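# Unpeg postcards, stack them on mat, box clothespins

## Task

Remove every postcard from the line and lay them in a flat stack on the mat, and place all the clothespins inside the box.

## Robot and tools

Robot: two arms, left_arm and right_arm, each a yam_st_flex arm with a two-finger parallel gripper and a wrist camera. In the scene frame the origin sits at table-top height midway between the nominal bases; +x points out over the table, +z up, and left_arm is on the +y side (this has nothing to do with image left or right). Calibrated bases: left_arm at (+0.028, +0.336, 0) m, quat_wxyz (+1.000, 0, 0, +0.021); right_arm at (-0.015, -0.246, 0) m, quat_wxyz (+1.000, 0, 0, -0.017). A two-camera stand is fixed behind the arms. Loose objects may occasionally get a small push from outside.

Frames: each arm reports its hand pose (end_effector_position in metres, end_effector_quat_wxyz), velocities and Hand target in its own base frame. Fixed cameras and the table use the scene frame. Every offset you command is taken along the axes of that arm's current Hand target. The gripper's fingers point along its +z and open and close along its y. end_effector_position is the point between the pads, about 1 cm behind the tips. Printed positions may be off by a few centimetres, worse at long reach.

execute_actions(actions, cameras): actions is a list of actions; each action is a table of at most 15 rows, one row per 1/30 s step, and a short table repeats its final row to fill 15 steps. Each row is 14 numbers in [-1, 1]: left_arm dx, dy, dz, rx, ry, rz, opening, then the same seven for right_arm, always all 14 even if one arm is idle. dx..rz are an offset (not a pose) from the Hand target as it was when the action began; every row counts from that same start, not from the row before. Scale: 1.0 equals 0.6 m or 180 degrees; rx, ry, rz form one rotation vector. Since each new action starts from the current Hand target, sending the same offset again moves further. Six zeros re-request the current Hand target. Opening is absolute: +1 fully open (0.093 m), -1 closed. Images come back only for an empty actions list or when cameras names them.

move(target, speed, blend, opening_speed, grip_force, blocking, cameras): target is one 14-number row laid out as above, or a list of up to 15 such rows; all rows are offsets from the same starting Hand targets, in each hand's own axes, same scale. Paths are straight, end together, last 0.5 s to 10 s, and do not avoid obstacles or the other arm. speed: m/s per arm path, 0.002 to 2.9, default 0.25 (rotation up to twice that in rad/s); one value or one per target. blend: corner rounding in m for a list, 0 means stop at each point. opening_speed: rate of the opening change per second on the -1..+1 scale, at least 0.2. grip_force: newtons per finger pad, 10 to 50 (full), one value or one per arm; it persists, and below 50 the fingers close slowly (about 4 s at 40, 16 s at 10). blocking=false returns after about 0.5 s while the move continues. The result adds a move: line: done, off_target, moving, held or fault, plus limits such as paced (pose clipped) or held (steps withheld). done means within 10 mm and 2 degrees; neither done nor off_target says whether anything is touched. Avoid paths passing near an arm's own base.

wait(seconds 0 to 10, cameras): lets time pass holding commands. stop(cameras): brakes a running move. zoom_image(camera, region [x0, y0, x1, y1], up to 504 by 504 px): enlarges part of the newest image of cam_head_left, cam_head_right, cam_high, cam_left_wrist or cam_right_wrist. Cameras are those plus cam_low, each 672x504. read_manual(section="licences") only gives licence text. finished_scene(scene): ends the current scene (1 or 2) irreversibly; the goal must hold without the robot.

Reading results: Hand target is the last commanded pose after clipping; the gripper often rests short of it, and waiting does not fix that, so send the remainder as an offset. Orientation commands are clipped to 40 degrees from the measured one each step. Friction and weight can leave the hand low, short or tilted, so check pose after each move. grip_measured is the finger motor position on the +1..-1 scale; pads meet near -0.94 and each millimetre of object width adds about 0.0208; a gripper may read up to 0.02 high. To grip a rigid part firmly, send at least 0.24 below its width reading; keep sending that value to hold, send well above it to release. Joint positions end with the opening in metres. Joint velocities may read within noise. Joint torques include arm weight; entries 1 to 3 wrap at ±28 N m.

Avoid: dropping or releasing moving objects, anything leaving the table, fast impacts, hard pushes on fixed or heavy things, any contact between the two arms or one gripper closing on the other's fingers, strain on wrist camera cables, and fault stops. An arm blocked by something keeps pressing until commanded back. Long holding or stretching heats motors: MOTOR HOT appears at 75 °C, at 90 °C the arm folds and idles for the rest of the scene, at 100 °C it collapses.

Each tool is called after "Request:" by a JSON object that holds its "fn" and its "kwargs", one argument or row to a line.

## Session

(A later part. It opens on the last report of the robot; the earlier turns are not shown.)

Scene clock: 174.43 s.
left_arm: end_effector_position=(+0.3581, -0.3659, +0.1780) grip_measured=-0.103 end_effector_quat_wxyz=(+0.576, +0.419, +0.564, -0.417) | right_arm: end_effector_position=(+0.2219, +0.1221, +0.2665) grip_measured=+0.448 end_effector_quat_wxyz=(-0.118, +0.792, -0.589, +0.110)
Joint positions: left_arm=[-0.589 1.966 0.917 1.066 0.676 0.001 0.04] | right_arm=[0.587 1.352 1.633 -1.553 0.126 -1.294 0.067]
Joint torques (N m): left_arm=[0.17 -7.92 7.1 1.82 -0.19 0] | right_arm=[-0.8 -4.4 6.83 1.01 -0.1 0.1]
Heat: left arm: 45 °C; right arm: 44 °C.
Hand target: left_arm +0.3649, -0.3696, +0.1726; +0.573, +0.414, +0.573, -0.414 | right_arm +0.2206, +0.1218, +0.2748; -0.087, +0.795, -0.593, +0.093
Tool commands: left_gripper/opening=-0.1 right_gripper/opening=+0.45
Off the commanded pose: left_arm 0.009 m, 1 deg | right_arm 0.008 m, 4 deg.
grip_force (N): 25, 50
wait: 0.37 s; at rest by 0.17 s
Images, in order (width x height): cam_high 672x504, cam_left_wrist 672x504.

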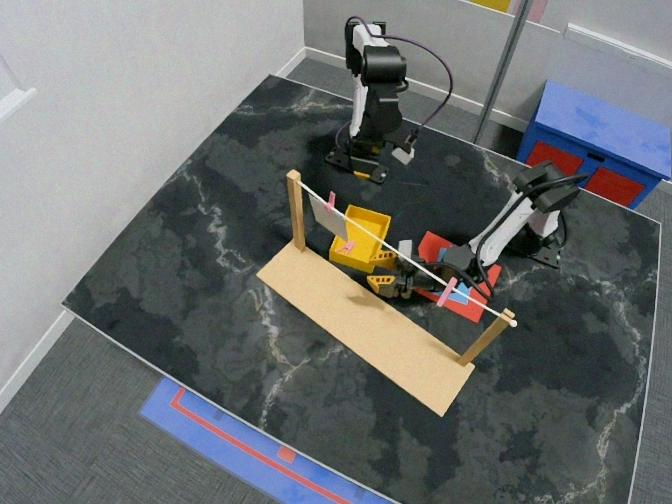

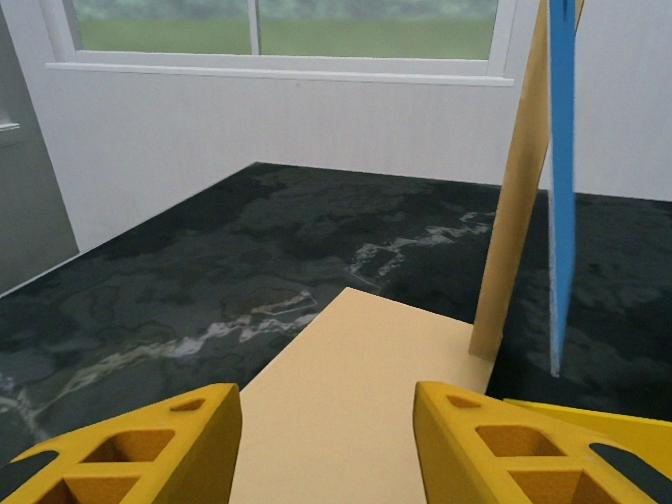

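Request:
{"fn": "move", "kwargs": {
  "target": [
    [0,-0.068,0.04,0,0,0,0.5,0,0,0,0,0,0,0.45],
    [0,-0.09,0.11,0,0,0,0.5,0,0,0,0,0,0,0.45]
  ],
  "speed": 0.15,
  "cameras": ["cam_left_wrist","cam_low"]
}}

Request:
{"fn": "wait", "kwargs": {
  "seconds": 2,
  "cameras": ["cam_left_wrist"]
}}

Scene clock: 177.43 s.
left_arm: end_effector_position=(+0.3268, -0.4457, +0.1792) grip_measured=+0.497 end_effector_quat_wxyz=(+0.576, +0.419, +0.563, -0.420) | right_arm: end_effector_position=(+0.2219, +0.1221, +0.2665) grip_measured=+0.448 end_effector_quat_wxyz=(-0.118, +0.792, -0.589, +0.110)
Joint positions: left_arm=[-0.8 2.043 1.045 1.015 0.47 0.001 0.069] | right_arm=[0.587 1.352 1.633 -1.553 0.126 -1.294 0.067]
Joint torques (N m): left_arm=[0.55 -8.53 7.38 1.89 -0.16 -0.03] | right_arm=[-0.75 -4.45 6.83 1.01 -0.1 0.11]
Heat: left arm: 46 °C; right arm: 44 °C.
Hand target: left_arm +0.3343, -0.4492, +0.1725; +0.573, +0.414, +0.573, -0.414 | right_arm +0.2206, +0.1218, +0.2748; -0.087, +0.795, -0.593, +0.093
Off the commanded pose: left_arm 0.011 m, 1 deg | right_arm 0.008 m, 4 deg.
joint sent to its limit (right arm) — joint 4 (wrist pitch), lower limit. The joint targets are off in orientation, not in position.
grip_force (N): 25, 50
move: off_target (left_arm, right_arm)
Images, in order (width x height): cam_low 672x504, cam_left_wrist 672x504.

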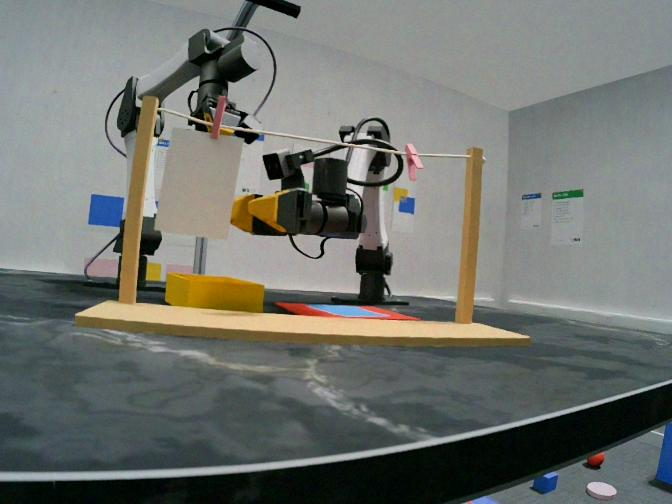

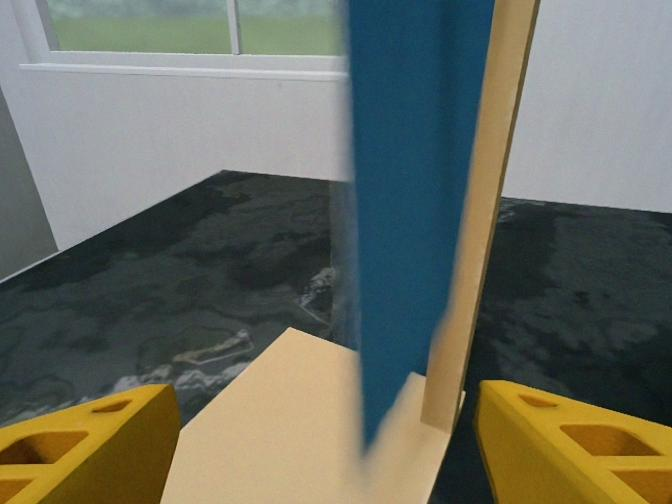

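Scene clock: 179.43 s.
left_arm: end_effector_position=(+0.3268, -0.4457, +0.1791) grip_measured=+0.497 end_effector_quat_wxyz=(+0.576, +0.419, +0.563, -0.420) | right_arm: end_effector_position=(+0.2219, +0.1221, +0.2665) grip_measured=+0.448 end_effector_quat_wxyz=(-0.118, +0.792, -0.589, +0.110)
Joint positions: left_arm=[-0.8 2.043 1.045 1.015 0.47 0.001 0.069] | right_arm=[0.587 1.352 1.633 -1.553 0.126 -1.294 0.067]
Joint torques (N m): left_arm=[0.51 -8.68 7.39 1.89 -0.19 -0.09] | right_arm=[-0.75 -4.41 6.86 1.01 -0.1 0.11]
Heat: left arm: 46 °C; right arm: 44 °C.
Hand target: left_arm +0.3343, -0.4492, +0.1725; +0.573, +0.414, +0.573, -0.414 | right_arm +0.2206, +0.1218, +0.2748; -0.087, +0.795, -0.593, +0.093
Tool commands: left_gripper/opening=+0.5 right_gripper/opening=+0.45
Off the commanded pose: left_arm 0.011 m, 1 deg | right_arm 0.008 m, 4 deg.
grip_force (N): 25, 50
wait: 2.00 s; at rest by 0.17 s
Images, in order (width x height): cam_left_wrist 672x504.

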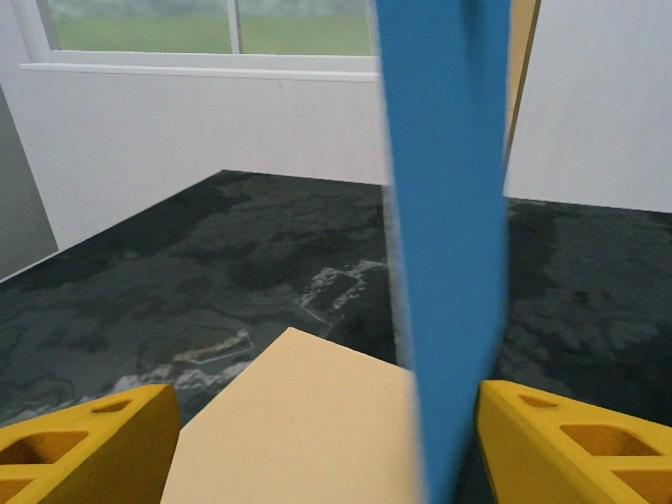

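Request:
{"fn": "move", "kwargs": {
  "target": [
    [0,-0.036,0.045,0,0,0,0.5,0,0,0,0,0,0,0.45],
    [0,-0.036,0.045,0,0,0,-1,0,0,0,0,0,0,0.45]
  ],
  "speed": 0.1,
  "opening_speed": 1,
  "cameras": ["cam_left_wrist","cam_low","cam_right_wrist"]
}}

Scene clock: 187.00 s.
left_arm: end_effector_position=(+0.3163, -0.4770, +0.1798) grip_measured=-0.983 end_effector_quat_wxyz=(+0.576, +0.417, +0.564, -0.420) | right_arm: end_effector_position=(+0.2219, +0.1221, +0.2665) grip_measured=+0.448 end_effector_quat_wxyz=(-0.118, +0.792, -0.589, +0.110)
Joint positions: left_arm=[-0.872 2.087 1.122 0.982 0.395 0.001 0] | right_arm=[0.587 1.352 1.633 -1.553 0.126 -1.294 0.067]
Joint torques (N m): left_arm=[0.21 -9.21 7.72 1.91 -0.12 -0.07] | right_arm=[-0.79 -4.41 6.86 1.01 -0.1 0.11]
Heat: left arm: 47 °C; right arm: 44 °C.
Hand target: left_arm +0.3224, -0.4816, +0.1726; +0.573, +0.414, +0.573, -0.414 | right_arm +0.2206, +0.1218, +0.2748; -0.087, +0.795, -0.593, +0.093
Off the commanded pose: left_arm 0.011 m, 1 deg | right_arm 0.008 m, 4 deg.
joint sent to its limit (right arm) — joint 4 (wrist pitch), lower limit. The joint targets are off in orientation, not in position.
grip_force (N): 25, 50
move: off_target (left_arm, right_arm); target 2's new opening was sent with left_arm's hand 0.011 m and 1 deg from that target
Images, in order (width x height): cam_low 672x504, cam_left_wrist 672x504, cam_right_wrist 672x504.

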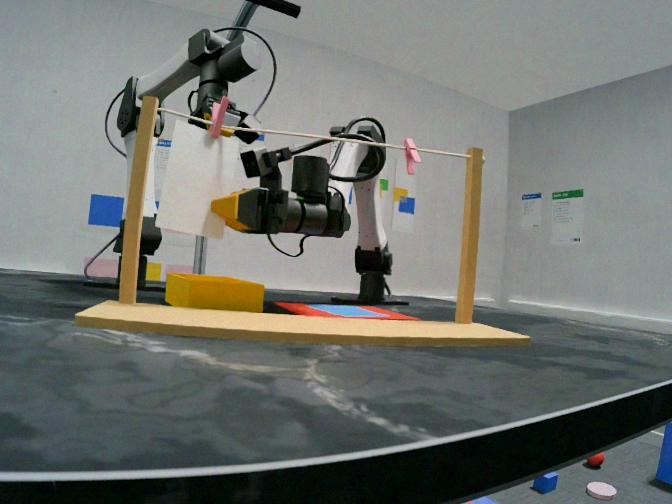

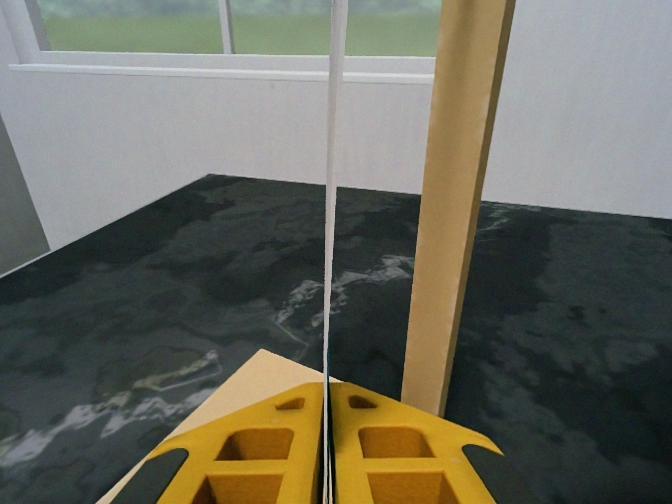

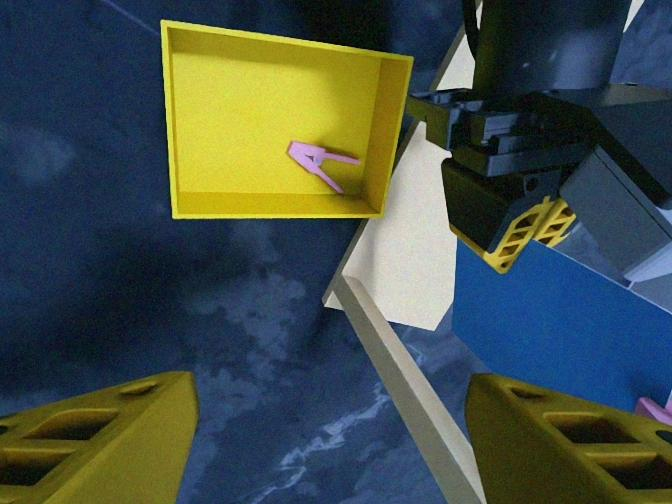

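Request:
{"fn": "move", "kwargs": {
  "target": [0,0,0,0,0,0,-1,0.05,-0.183,-0.165,0.118,0.017,0.071,0.45],
  "cameras": ["cam_right_wrist","cam_low"]
}}

Scene clock: 189.50 s.
left_arm: end_effector_position=(+0.3163, -0.4770, +0.1798) grip_measured=-0.983 end_effector_quat_wxyz=(+0.576, +0.417, +0.564, -0.420) | right_arm: end_effector_position=(+0.3033, +0.1233, +0.3943) grip_measured=+0.448 end_effector_quat_wxyz=(-0.272, +0.690, -0.632, +0.227)
Joint positions: left_arm=[-0.872 2.087 1.122 0.982 0.395 0.001 0] | right_arm=[0.513 1.573 2.249 -1.559 0.247 -1.235 0.067]
Joint torques (N m): left_arm=[0.24 -9.1 7.75 1.94 -0.15 -0.04] | right_arm=[-0.65 -4.01 6.08 1.89 0.18 0.21]
Heat: left arm: 47 °C; right arm: 44 °C.
Hand target: left_arm +0.3224, -0.4816, +0.1726; +0.573, +0.414, +0.573, -0.414 | right_arm +0.3059, +0.1209, +0.3991; -0.226, +0.692, -0.653, +0.211
Off the commanded pose: left_arm 0.010 m, 1 deg | right_arm 0.006 m, 6 deg.
joint sent to its limit (right arm) — joint 4 (wrist pitch), lower limit. The joint targets are off in orientation, not in position.
grip_force (N): 25, 50
move: off_target (right_arm)
Images, in order (width x height): cam_low 672x504, cam_right_wrist 672x504.

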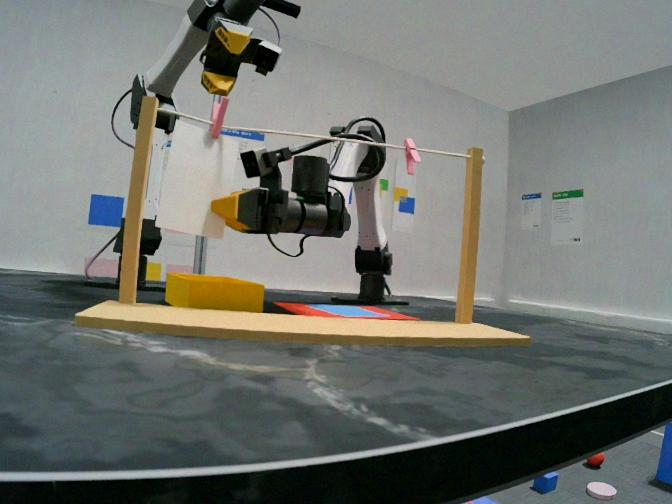

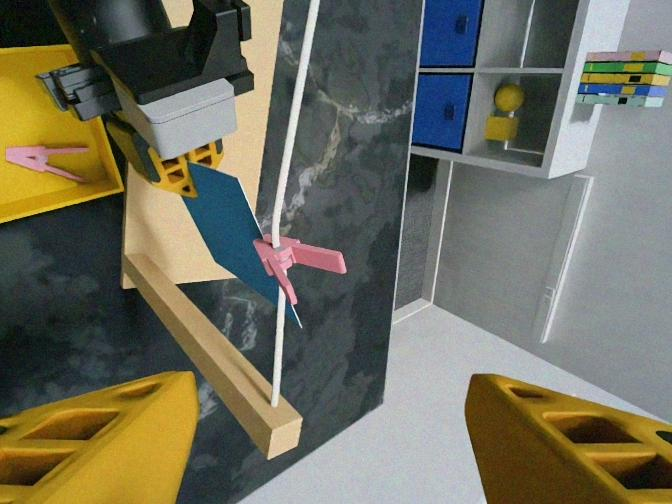

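Request:
{"fn": "move", "kwargs": {
  "target": [0,0.06,0.02,0,0,0,-1,0,0,0,0,0,0,0.45],
  "speed": 0.08,
  "cameras": ["cam_right_wrist"]
}}

Scene clock: 192.47 s.
left_arm: end_effector_position=(+0.3533, -0.4784, +0.1884) grip_measured=-0.983 end_effector_quat_wxyz=(+0.587, +0.413, +0.556, -0.418) | right_arm: end_effector_position=(+0.3033, +0.1232, +0.3943) grip_measured=+0.448 end_effector_quat_wxyz=(-0.272, +0.689, -0.632, +0.227)
Joint positions: left_arm=[-0.813 2.155 1.252 0.947 0.444 0.001 0] | right_arm=[0.513 1.573 2.249 -1.559 0.248 -1.235 0.067]
Joint torques (N m): left_arm=[0.76 -9.4 7.68 1.73 0.01 -0.06] | right_arm=[-0.66 -4 6.13 1.88 0.17 0.27]
Heat: left arm: 48 °C; right arm: 44 °C.
Hand target: left_arm +0.3602, -0.4817, +0.1726; +0.573, +0.414, +0.573, -0.414 | right_arm +0.3059, +0.1209, +0.3991; -0.226, +0.692, -0.653, +0.211
Off the commanded pose: left_arm 0.018 m, 3 deg | right_arm 0.006 m, 6 deg.
joint sent to its limit (right arm) — joint 4 (wrist pitch), lower limit. The joint targets are off in orientation, not in position.
grip_force (N): 25, 50
move: off_target (left_arm, right_arm)
Images, in order (width x height): cam_right_wrist 672x504.

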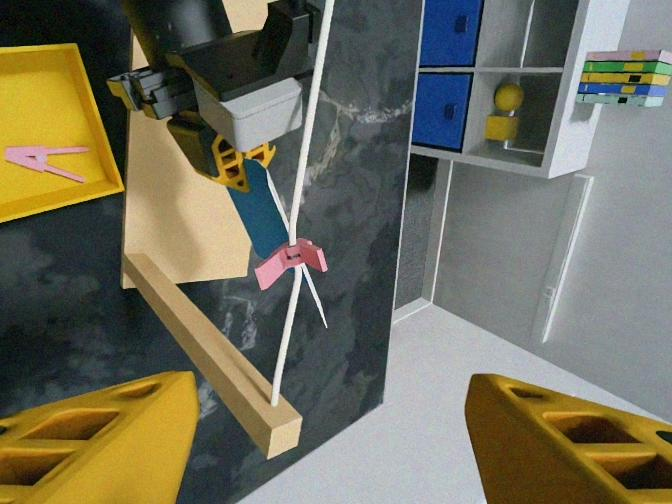

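Request:
{"fn": "move", "kwargs": {
  "target": [0,0,0,0,0,0,-1,0.015,0.025,0.1,-0.035,0.06,-0.08,0.45],
  "speed": 0.2,
  "cameras": ["cam_right_wrist"]
}}

Scene clock: 197.23 s.
left_arm: end_effector_position=(+0.3531, -0.4784, +0.1882) grip_measured=-0.983 end_effector_quat_wxyz=(+0.587, +0.413, +0.557, -0.418) | right_arm: end_effector_position=(+0.3295, +0.1122, +0.3470) grip_measured=+0.448 end_effector_quat_wxyz=(-0.141, +0.747, -0.585, +0.283)
Joint positions: left_arm=[-0.813 2.155 1.252 0.946 0.445 0.001 0] | right_arm=[0.522 1.66 2.159 -1.559 0.409 -1.399 0.067]
Joint torques (N m): left_arm=[0.8 -9.22 7.56 1.7 -0.04 -0.04] | right_arm=[0.68 -5.63 3.71 1.52 0.25 0.07]
Heat: left arm: 48 °C; right arm: 44 °C.
Hand target: left_arm +0.3602, -0.4817, +0.1726; +0.573, +0.414, +0.573, -0.414 | right_arm +0.3296, +0.1135, +0.3416; -0.097, +0.757, -0.590, +0.265
Off the commanded pose: left_arm 0.017 m, 3 deg | right_arm 0.005 m, 5 deg.
joint sent to its limit (right arm) — joint 4 (wrist pitch), lower limit. The joint targets are off in orientation, not in position.
grip_force (N): 25, 50
move: off_target (left_arm, right_arm)
Images, in order (width x height): cam_right_wrist 672x504.

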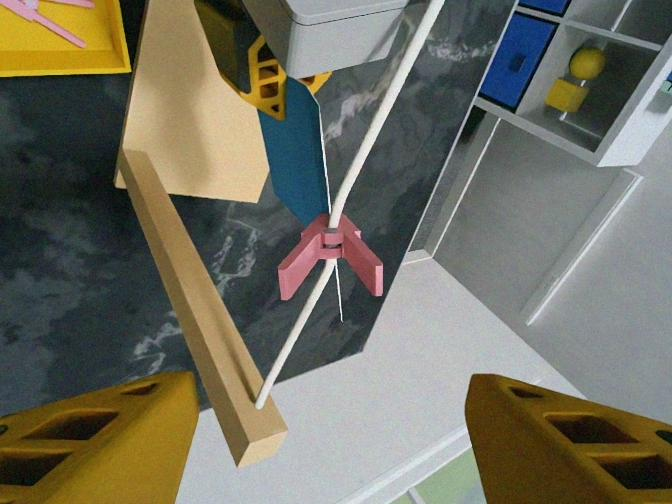

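Request:
{"fn": "move", "kwargs": {
  "target": [0,0,0,0,0,0,-1,-0.017,0.0,0.08,0,0,0,0.45],
  "speed": 0.12,
  "cameras": ["cam_right_wrist"]
}}

Scene clock: 198.93 s.
left_arm: end_effector_position=(+0.3531, -0.4784, +0.1882) grip_measured=-0.983 end_effector_quat_wxyz=(+0.587, +0.413, +0.557, -0.418) | right_arm: end_effector_position=(+0.3502, +0.1149, +0.3028) grip_measured=+0.448 end_effector_quat_wxyz=(-0.099, +0.754, -0.591, +0.269)
Joint positions: left_arm=[-0.813 2.155 1.252 0.946 0.445 0.001 0] | right_arm=[0.5 1.707 2.035 -1.475 0.409 -1.401 0.067]
Joint torques (N m): left_arm=[0.8 -9.43 7.68 1.73 -0.02 -0.02] | right_arm=[-0.66 -6.8 4.3 1.54 0.11 0.11]
Heat: left arm: 48 °C; right arm: 44 °C.
Hand target: left_arm +0.3602, -0.4817, +0.1726; +0.573, +0.414, +0.573, -0.414 | right_arm +0.3527, +0.1152, +0.2985; -0.097, +0.756, -0.590, +0.266
Off the commanded pose: left_arm 0.017 m, 3 deg | right_arm 0.005 m, 1 deg.
grip_force (N): 25, 50
move: off_target (left_arm)
Images, in order (width x height): cam_right_wrist 672x504.

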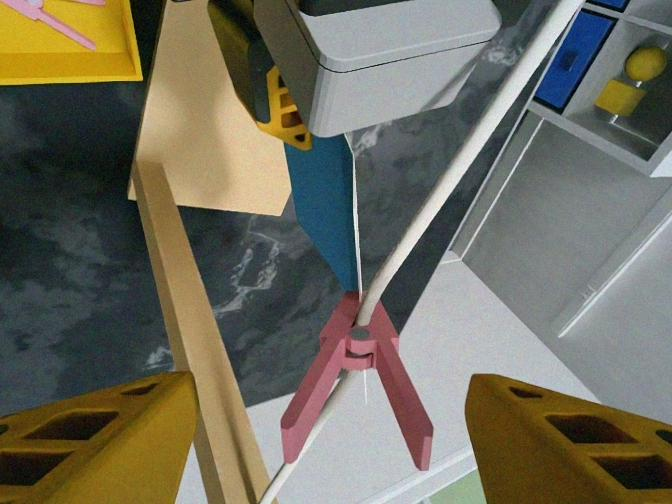

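Request:
{"fn": "move", "kwargs": {
  "target": [
    [0,0,0,0,0,0,-1,0.0,-0.02,0.003,0,0,0,0.45],
    [0,0,0,0,0,0,-1,0,-0.02,0.003,0,0,0,-0.95]
  ],
  "speed": 0.1,
  "opening_speed": 1,
  "cameras": ["cam_right_wrist"]
}}

Scene clock: 201.73 s.
left_arm: end_effector_position=(+0.3535, -0.4789, +0.1793) grip_measured=-0.983 end_effector_quat_wxyz=(+0.577, +0.415, +0.566, -0.417) | right_arm: end_effector_position=(+0.3602, +0.1176, +0.2985) grip_measured=-0.735 end_effector_quat_wxyz=(-0.091, +0.757, -0.590, +0.266)
Joint positions: left_arm=[-0.813 2.162 1.252 0.925 0.446 0.001 0] | right_arm=[0.493 1.756 2.081 -1.485 0.409 -1.41 0.01]
Joint torques (N m): left_arm=[0.94 -9.94 7.73 1.97 0 -0.09] | right_arm=[-0.75 -6.69 7.38 1.3 0.08 0.12]
Heat: left arm: 49 °C; right arm: 44 °C.
Hand target: left_arm +0.3602, -0.4817, +0.1727; +0.573, +0.414, +0.573, -0.414 | right_arm +0.3637, +0.1183, +0.3025; -0.097, +0.757, -0.590, +0.265
Off the commanded pose: left_arm 0.010 m, 1 deg | right_arm 0.005 m, 1 deg.
grip_force (N): 25, 50
move: done
Images, in order (width x height): cam_right_wrist 672x504.

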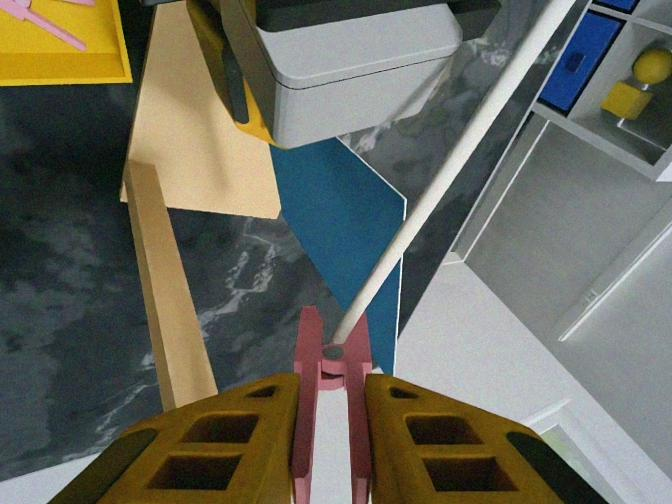

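Pull.

Request:
{"fn": "move", "kwargs": {
  "target": [0,0,0,0,0,0,-1,0,0,-0.08,0,0,0,-0.95],
  "speed": 0.1,
  "cameras": ["cam_right_wrist","cam_low"]
}}

Scene clock: 203.00 s.
left_arm: end_effector_position=(+0.3535, -0.4789, +0.1793) grip_measured=-0.983 end_effector_quat_wxyz=(+0.577, +0.415, +0.566, -0.417) | right_arm: end_effector_position=(+0.3439, +0.1288, +0.3250) grip_measured=-0.748 end_effector_quat_wxyz=(-0.114, +0.762, -0.576, +0.274)
Joint positions: left_arm=[-0.813 2.162 1.252 0.925 0.446 0.001 0] | right_arm=[0.545 1.74 2.171 -1.554 0.417 -1.399 0.009]
Joint torques (N m): left_arm=[0.81 -10.13 7.84 1.95 -0.04 -0.05] | right_arm=[0.49 -9.21 7.15 1.33 0.32 0.25]
Heat: left arm: 49 °C; right arm: 44 °C.
Hand target: left_arm +0.3602, -0.4817, +0.1727; +0.573, +0.414, +0.573, -0.414 | right_arm +0.3389, +0.1264, +0.3428; -0.097, +0.756, -0.590, +0.265
Off the commanded pose: left_arm 0.010 m, 1 deg | right_arm 0.019 m, 3 deg.
joint sent to its limit (right arm) — joint 4 (wrist pitch), lower limit. The joint targets are off in orientation, not in position.
grip_force (N): 25, 50
move: off_target (right_arm)
Images, in order (width x height): cam_low 672x504, cam_right_wrist 672x504.

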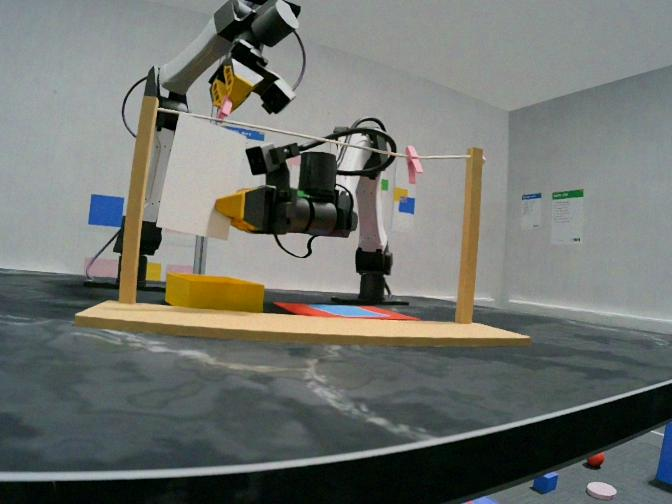

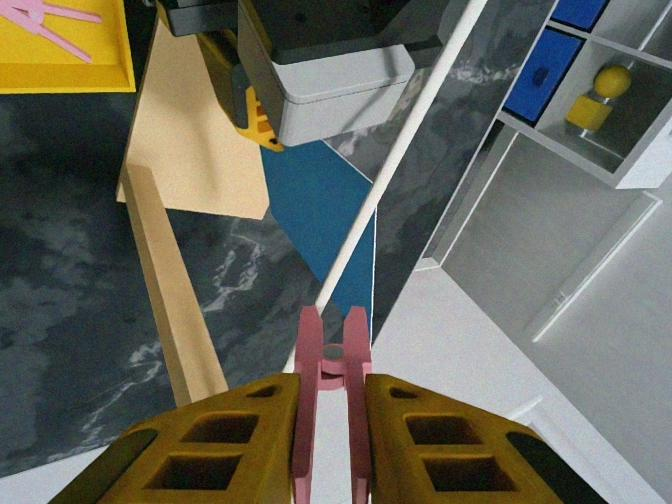

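Request:
{"fn": "move", "kwargs": {
  "target": [
    [0.09,0,0,0,0,0,-1,0.015,0.024,-0.127,0,0,0,-0.95],
    [0.09,-0.074,-0.147,0,0,0,-1,0.015,0.024,-0.127,0,0,0,-0.95],
    [0.088,-0.107,-0.578,-0.072,0.224,-0.448,-1,0.015,0.024,-0.127,0,0,0,-0.95],
    [0.188,-0.15,-0.607,-0.072,0.224,-0.448,-1,0.015,0.024,-0.127,0,0,0,-0.95]
  ],
  "speed": 0.25,
  "blend": [0.02,0.03,0.02,0],
  "cameras": ["cam_left_wrist","cam_head_left","cam_right_wrist"]
}}

Scene clock: 209.97 s.
left_arm: end_effector_position=(+0.1600, -0.1641, +0.0611) grip_measured=-0.983 end_effector_quat_wxyz=(+0.000, +0.000, +0.889, -0.459) | right_arm: end_effector_position=(+0.2887, +0.1255, +0.4017) grip_measured=-0.749 end_effector_quat_wxyz=(-0.222, +0.742, -0.542, +0.325)
Joint positions: left_arm=[-0.166 1.222 0.436 -0.556 0.934 -0.281 0] | right_arm=[0.66 1.528 2.192 -1.556 0.481 -1.393 0.009]
Joint torques (N m): left_arm=[1.01 -1.63 4.72 0.79 0.8 0.09] | right_arm=[0.5 -3.79 5.01 1.79 0.29 0.26]
Heat: left arm: 49 °C; right arm: 44 °C.
Hand target: left_arm +0.1605, -0.1642, +0.0598; +0.001, +0.001, +0.886, -0.463 | right_arm +0.2889, +0.1263, +0.4028; -0.097, +0.757, -0.590, +0.265
Off the commanded pose: left_arm 0.001 m, 1 deg | right_arm 0.001 m, 17 deg.
joint sent to its limit (right arm) — joint 4 (wrist pitch), lower limit. The joint targets are off in orientation, not in position.
grip_force (N): 25, 50
move: off_target (right_arm)
Images, in order (width x height): cam_head_left 672x504, cam_left_wrist 672x504, cam_right_wrist 672x504.

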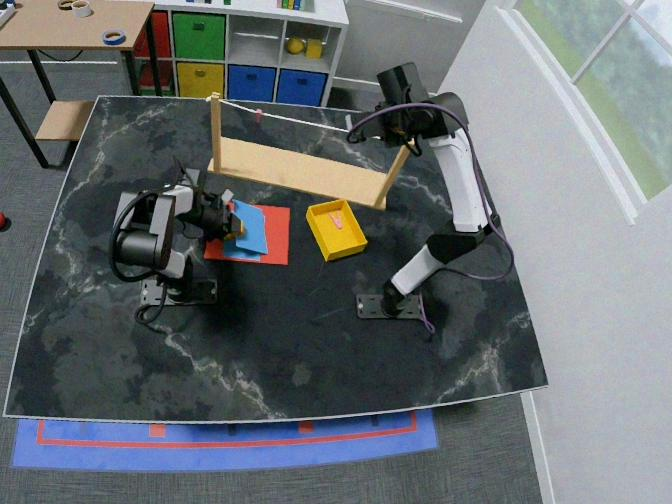

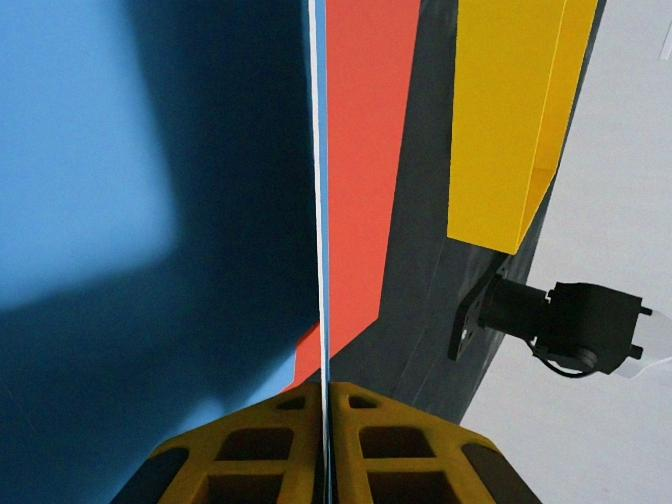

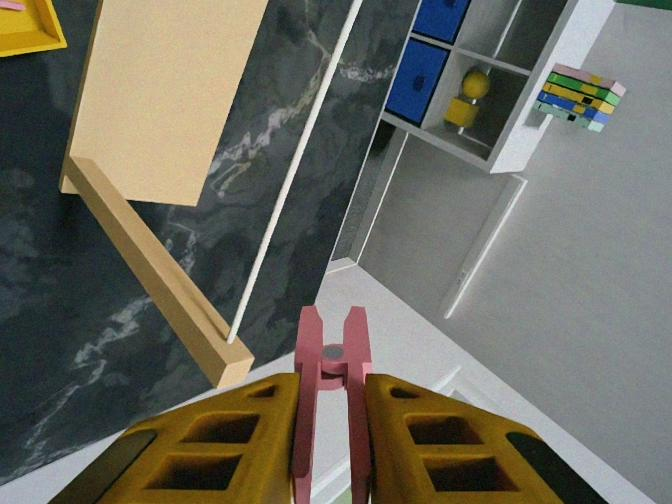

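Request:
{"fn": "move", "kwargs": {
  "target": [
    [0,0,0,0,0,0,-0.6,0,0,0,0,0,0,-0.95],
    [0,0,-0.16,0,0,0,-0.6,-0.12,0.17,0.25,0,0,0,-0.95]
  ],
  "opening_speed": 0.6,
  "speed": 0.22,
  "cameras": ["cam_left_wrist","cam_head_left","cam_right_wrist"]
}}

Scene clock: 213.80 s.
left_arm: end_effector_position=(+0.1577, -0.0889, +0.1127) grip_measured=-0.603 end_effector_quat_wxyz=(+0.003, -0.001, +0.883, -0.469) | right_arm: end_effector_position=(+0.2704, +0.1387, +0.2099) grip_measured=-0.749 end_effector_quat_wxyz=(-0.091, +0.757, -0.589, +0.266)
Joint positions: left_arm=[0.312 1.348 0.716 -1.357 0.911 0.517 0.016] | right_arm=[0.739 1.42 1.371 -1.223 0.493 -1.155 0.009]
Joint torques (N m): left_arm=[1.03 -1.78 6.2 -0.63 0.48 0.1] | right_arm=[0.64 -6.06 4.64 1.25 0.23 0.24]
Heat: left arm: 49 °C; right arm: 44 °C.
Hand target: left_arm +0.1604, -0.0854, +0.1145; +0.001, +0.001, +0.886, -0.463 | right_arm +0.2689, +0.1402, +0.2091; -0.097, +0.756, -0.590, +0.266
Off the commanded pose: left_arm 0.005 m, 1 deg | right_arm 0.002 m, 1 deg.
grip_force (N): 25, 50
move: done
Images, in order (width x height): cam_head_left 672x504, cam_left_wrist 672x504, cam_right_wrist 672x504.

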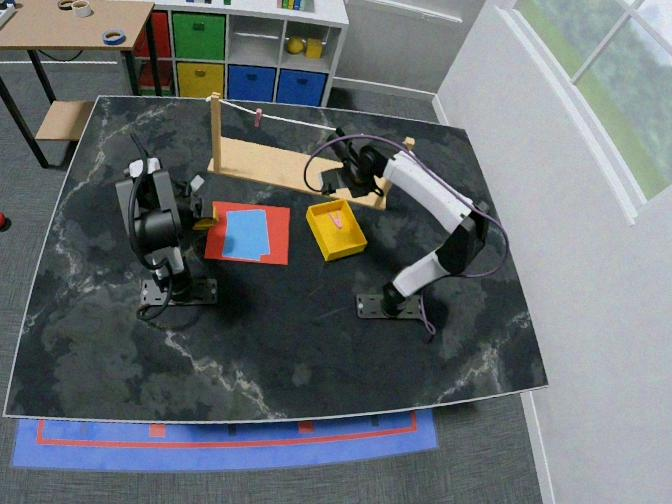

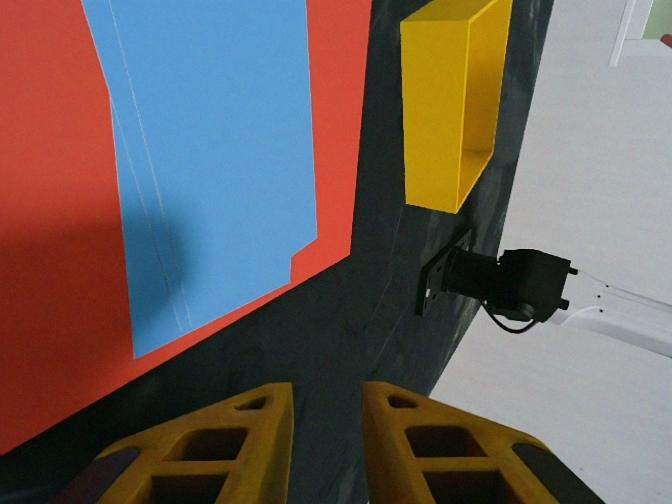

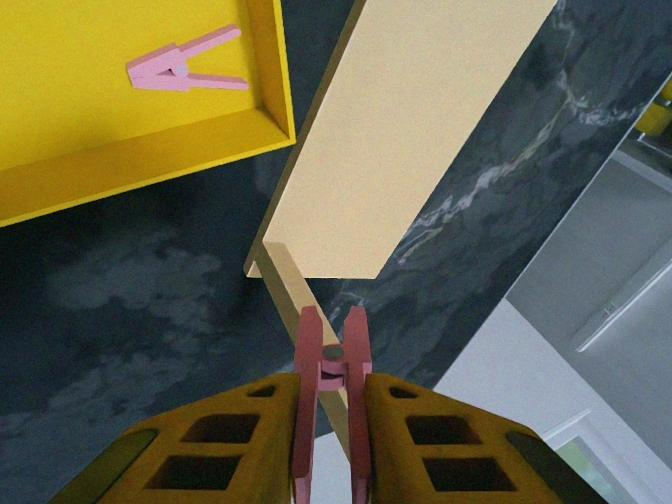

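Request:
{"fn": "move", "kwargs": {
  "target": [
    [0,0,0,0,0,0,-0.6,-0.103,0.11,0.15,0,0,0,-0.95],
    [0,0,0,0,0,0,-0.6,-0.103,0.11,0.15,0,0,0,0.1],
    [0,0,0,0,0,0,-0.6,-0.012,-0.013,-0.115,0,0,0,0.1]
  ],
  "opening_speed": 1,
  "speed": 0.2,
  "cameras": ["cam_head_left","cam_right_wrist","cam_low","cam_high"]
}}

Request:
{"fn": "zoom_image", "kwargs": {
  "camera": "cam_low",
  "region": [360, 120, 500, 225]
}}

Request:
{"fn": "zoom_image", "kwargs": {
  "camera": "cam_high",
  "region": [400, 230, 540, 335]
}}

Request:
{"fn": "zoom_image", "kwargs": {
  "camera": "cam_head_left",
  "region": [200, 80, 340, 185]
}}

Scene clock: 219.63 s.
left_arm: end_effector_position=(+0.1577, -0.0889, +0.1127) grip_measured=-0.603 end_effector_quat_wxyz=(+0.003, -0.001, +0.883, -0.469) | right_arm: end_effector_position=(+0.2380, +0.1583, +0.2636) grip_measured=+0.098 end_effector_quat_wxyz=(-0.093, +0.758, -0.589, +0.263)
Joint positions: left_arm=[0.312 1.348 0.716 -1.357 0.911 0.517 0.016] | right_arm=[0.887 1.472 1.647 -1.524 0.525 -0.993 0.05]
Joint torques (N m): left_arm=[0.99 -1.81 6.58 -0.66 0.44 0.08] | right_arm=[0.62 -4.37 7.15 0.86 0.33 0.22]
Heat: left arm: 47 °C; right arm: 44 °C.
Hand target: left_arm +0.1604, -0.0853, +0.1146; +0.001, +0.000, +0.886, -0.463 | right_arm +0.2386, +0.1608, +0.2687; -0.097, +0.756, -0.590, +0.266
Off the commanded pose: left_arm 0.005 m, 1 deg | right_arm 0.006 m, 1 deg.
grip_force (N): 25, 50
move: done
Images, in order (width x height): cam_head_left 672x504, cam_high 672x504, cam_low 672x504, cam_right_wrist 672x504.

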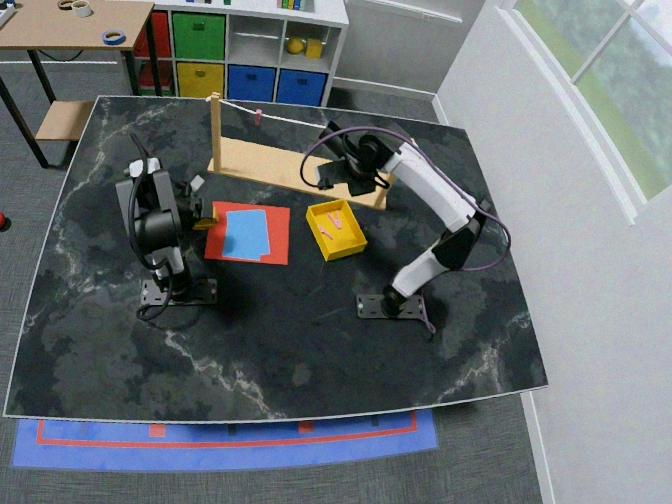

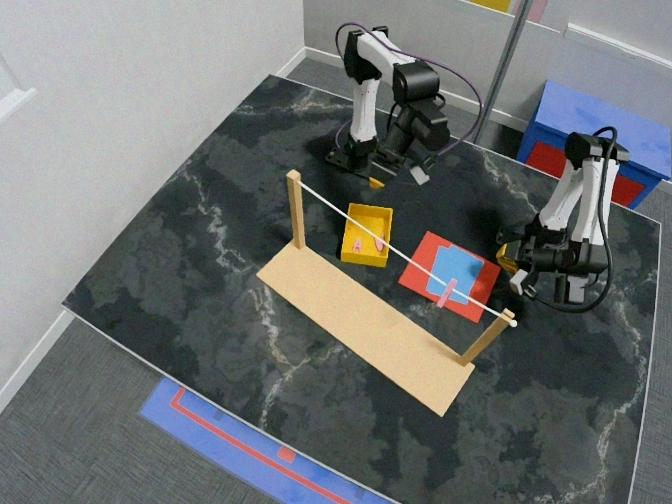

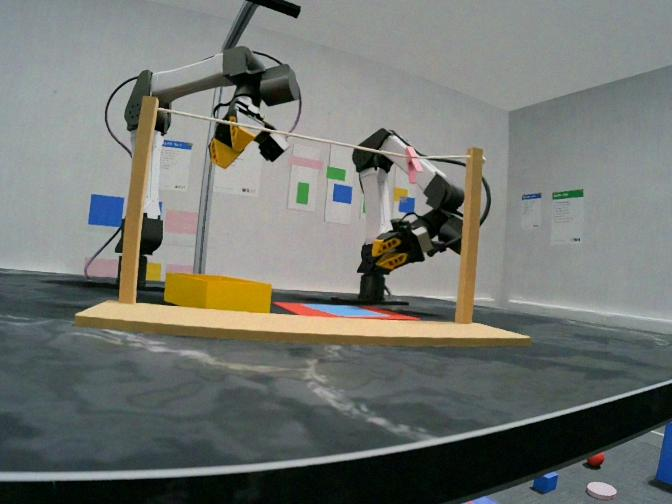

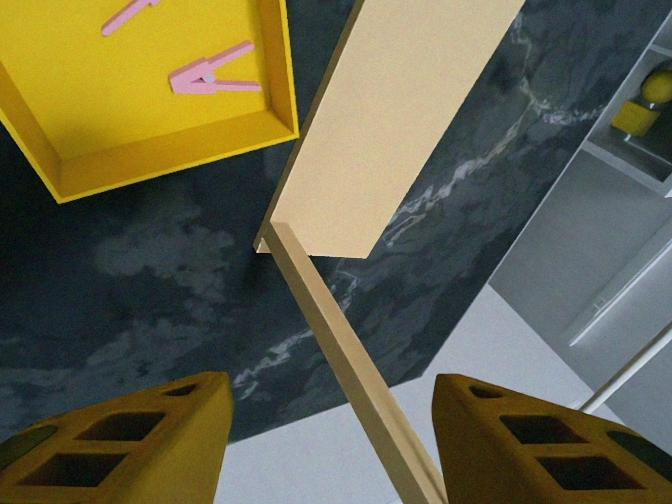

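Scaled by 3.600 from the camera's 672x504 image, which has a finer 960x720 frame.

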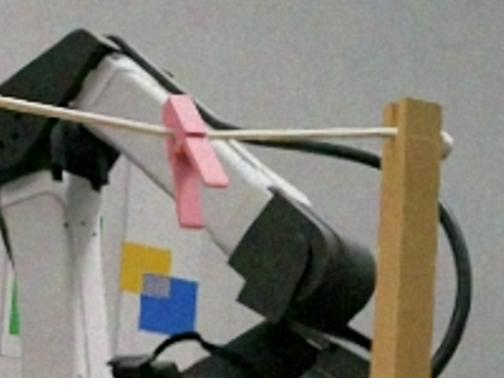

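Scaled by 3.600 from the camera's 672x504 image, which has a finer 960x720 frame.

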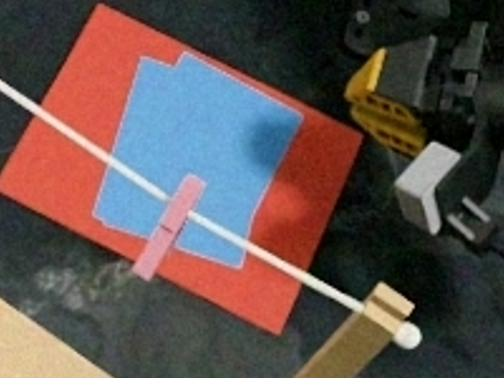

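Scaled by 3.600 from the camera's 672x504 image, which has a finer 960x720 frame.

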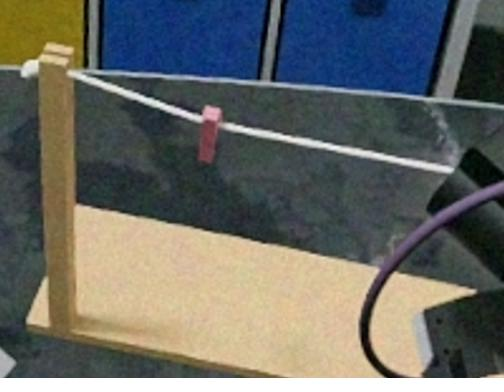

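Request:
{"fn": "move", "kwargs": {
  "target": [0,0,0,0,0,0,-0.6,-0.065,-0.032,0.035,-0.41,-0.2127,0.5756,0.45],
  "speed": 0.4
}}

Scene clock: 228.90 s.
left_arm: end_effector_position=(+0.1577, -0.0889, +0.1127) grip_measured=-0.603 end_effector_quat_wxyz=(+0.003, -0.001, +0.883, -0.469) | right_arm: end_effector_position=(+0.2624, +0.2000, +0.2438) grip_measured=+0.448 end_effector_quat_wxyz=(-0.009, +0.001, +0.890, +0.457)
Joint positions: left_arm=[0.312 1.348 0.716 -1.357 0.911 0.517 0.016] | right_arm=[0.234 1.501 1.404 -1.183 -0.917 0.381 0.067]
Joint torques (N m): left_arm=[1.02 -1.85 6.37 -0.64 0.49 0.1] | right_arm=[-0.32 -8.31 4.51 1.23 -0.56 0.16]
Heat: left arm: 46 °C; right arm: 45 °C.
Hand target: left_arm +0.1604, -0.0853, +0.1146; +0.001, +0.000, +0.886, -0.463 | right_arm +0.2592, +0.1995, +0.2487; -0.001, -0.001, +0.886, +0.463
Off the commanded pose: left_arm 0.005 m, 1 deg | right_arm 0.006 m, 1 deg.
grip_force (N): 25, 50
move: done

Request:
{"fn": "move", "kwargs": {
  "target": [
    [0,0,0,0,0,0,-0.6,-0.05,-0.082,0.057,-0.227,0.185,0.238,0.1],
    [0,0,0,0,0,0,-0.6,-0.285,0,0.142,-0.227,0.185,0.238,0.1]
  ],
  "cameras": ["cam_right_wrist","cam_low","cam_high"]
}}

Scene clock: 240.50 s.
left_arm: end_effector_position=(+0.1577, -0.0889, +0.1127) grip_measured=-0.603 end_effector_quat_wxyz=(+0.003, -0.001, +0.883, -0.469) | right_arm: end_effector_position=(+0.4332, +0.2506, +0.2945) grip_measured=+0.102 end_effector_quat_wxyz=(-0.141, +0.000, +0.707, +0.693)
Joint positions: left_arm=[0.312 1.348 0.716 -1.357 0.911 0.517 0.016] | right_arm=[0.181 2.095 1.677 0.379 -1.589 1.732 0.05]
Joint torques (N m): left_arm=[0.83 -1.84 6.42 -0.71 0.49 0.06] | right_arm=[4.18 -3.3 0.29 -1.32 -0.02 1.62]
Heat: left arm: 46 °C; right arm: 44 °C.
Hand target: left_arm +0.1604, -0.0853, +0.1146; +0.001, +0.000, +0.886, -0.463 | right_arm +0.4300, +0.2698, +0.2000; -0.402, +0.182, +0.582, +0.683
Off the commanded pose: left_arm 0.005 m, 1 deg | right_arm 0.096 m, 40 deg; orientation clipped.
joint read past its limit (right arm) — joint 5 (wrist yaw), lower limit.
joint sent to its limit (right arm) — joint 5 (wrist yaw), lower limit. The joint targets are off in position and orientation.
grip_force (N): 25, 50
move: off_target (right_arm); limits=paced
Images, in order (width x height): cam_high 672x504, cam_low 672x504, cam_right_wrist 672x504.

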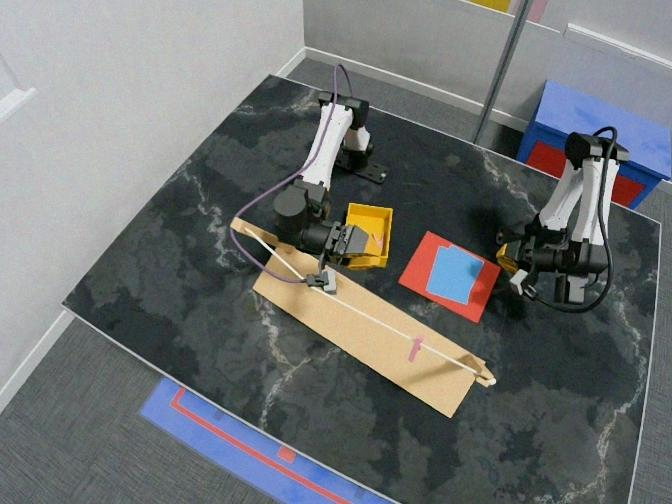

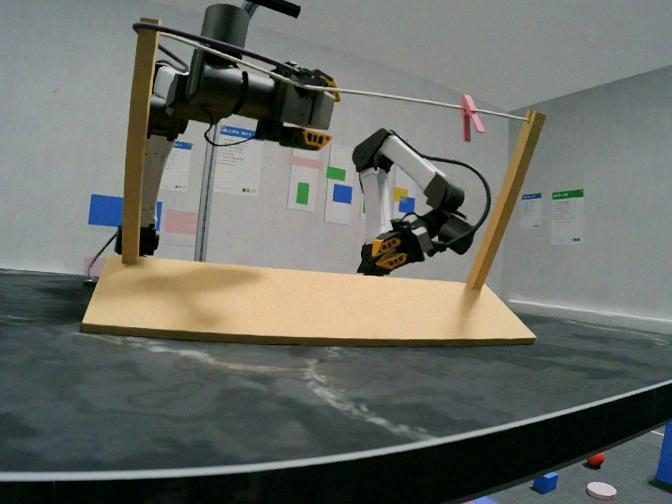

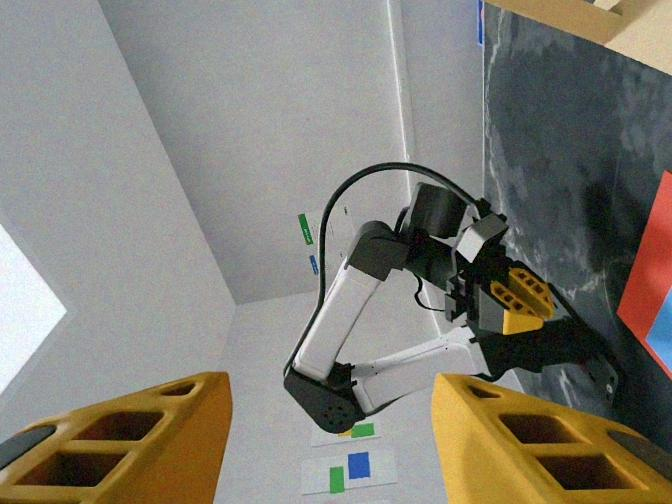

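Request:
{"fn": "move", "kwargs": {
  "target": [0,0,0,0,0,0,-0.6,0.27,-0.167,-0.025,0.226,-0.183,-0.234,0.45],
  "cameras": ["cam_low","cam_right_wrist","cam_head_left"]
}}

Request:
{"fn": "zoom_image", "kwargs": {
  "camera": "cam_low",
  "region": [400, 60, 560, 180]
}}

Scene clock: 245.10 s.
left_arm: end_effector_position=(+0.1577, -0.0889, +0.1127) grip_measured=-0.603 end_effector_quat_wxyz=(+0.003, -0.001, +0.883, -0.469) | right_arm: end_effector_position=(+0.2596, +0.2038, +0.2518) grip_measured=+0.449 end_effector_quat_wxyz=(-0.046, -0.055, +0.708, +0.703)
Joint positions: left_arm=[0.312 1.348 0.716 -1.357 0.911 0.517 0.016] | right_arm=[0.13 1.593 0.667 1.424 -1.586 2.058 0.067]
Joint torques (N m): left_arm=[1.02 -1.87 6.28 -0.69 0.45 0.1] | right_arm=[-1.07 -6.42 3.28 1.3 0.24 0.31]
Heat: left arm: 46 °C; right arm: 43 °C.
Hand target: left_arm +0.1604, -0.0853, +0.1146; +0.001, +0.000, +0.886, -0.463 | right_arm +0.2582, +0.2008, +0.2472; -0.001, +0.000, +0.886, +0.464
Off the commanded pose: left_arm 0.005 m, 1 deg | right_arm 0.006 m, 35 deg.
joint sent to its limit (right arm) — joint 5 (wrist yaw), lower limit. The joint targets are off in orientation, not in position.
grip_force (N): 25, 50
move: off_target (right_arm)
Images, in order (width x height): cam_head_left 672x504, cam_low 672x504, cam_right_wrist 672x504.

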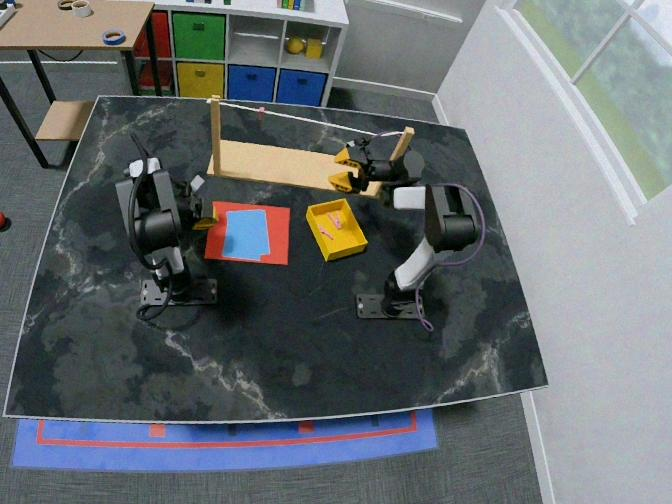

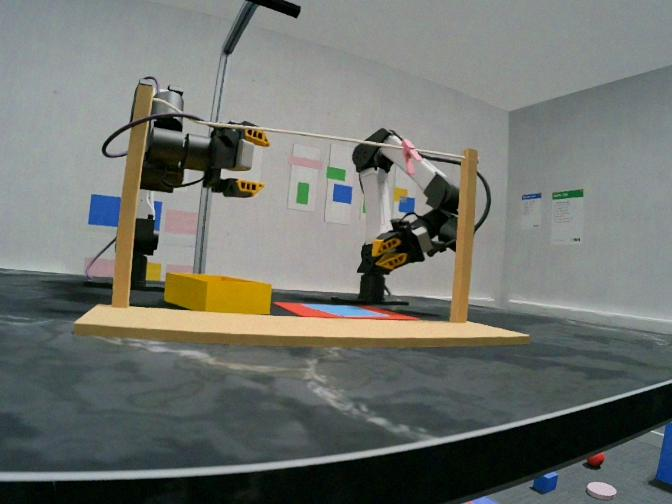

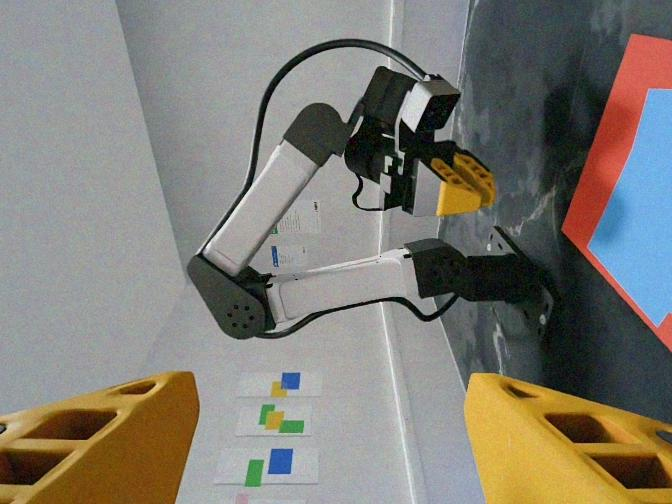

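Scaled by 3.150 from the camera's 672x504 image, which has a finer 960x720 frame.

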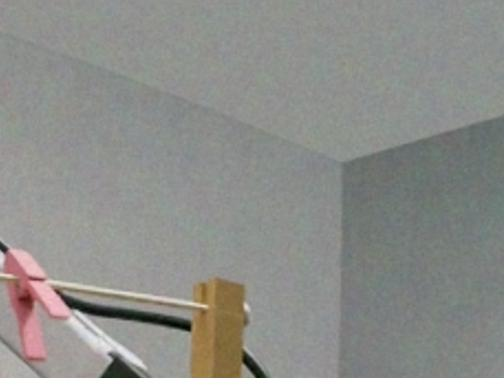

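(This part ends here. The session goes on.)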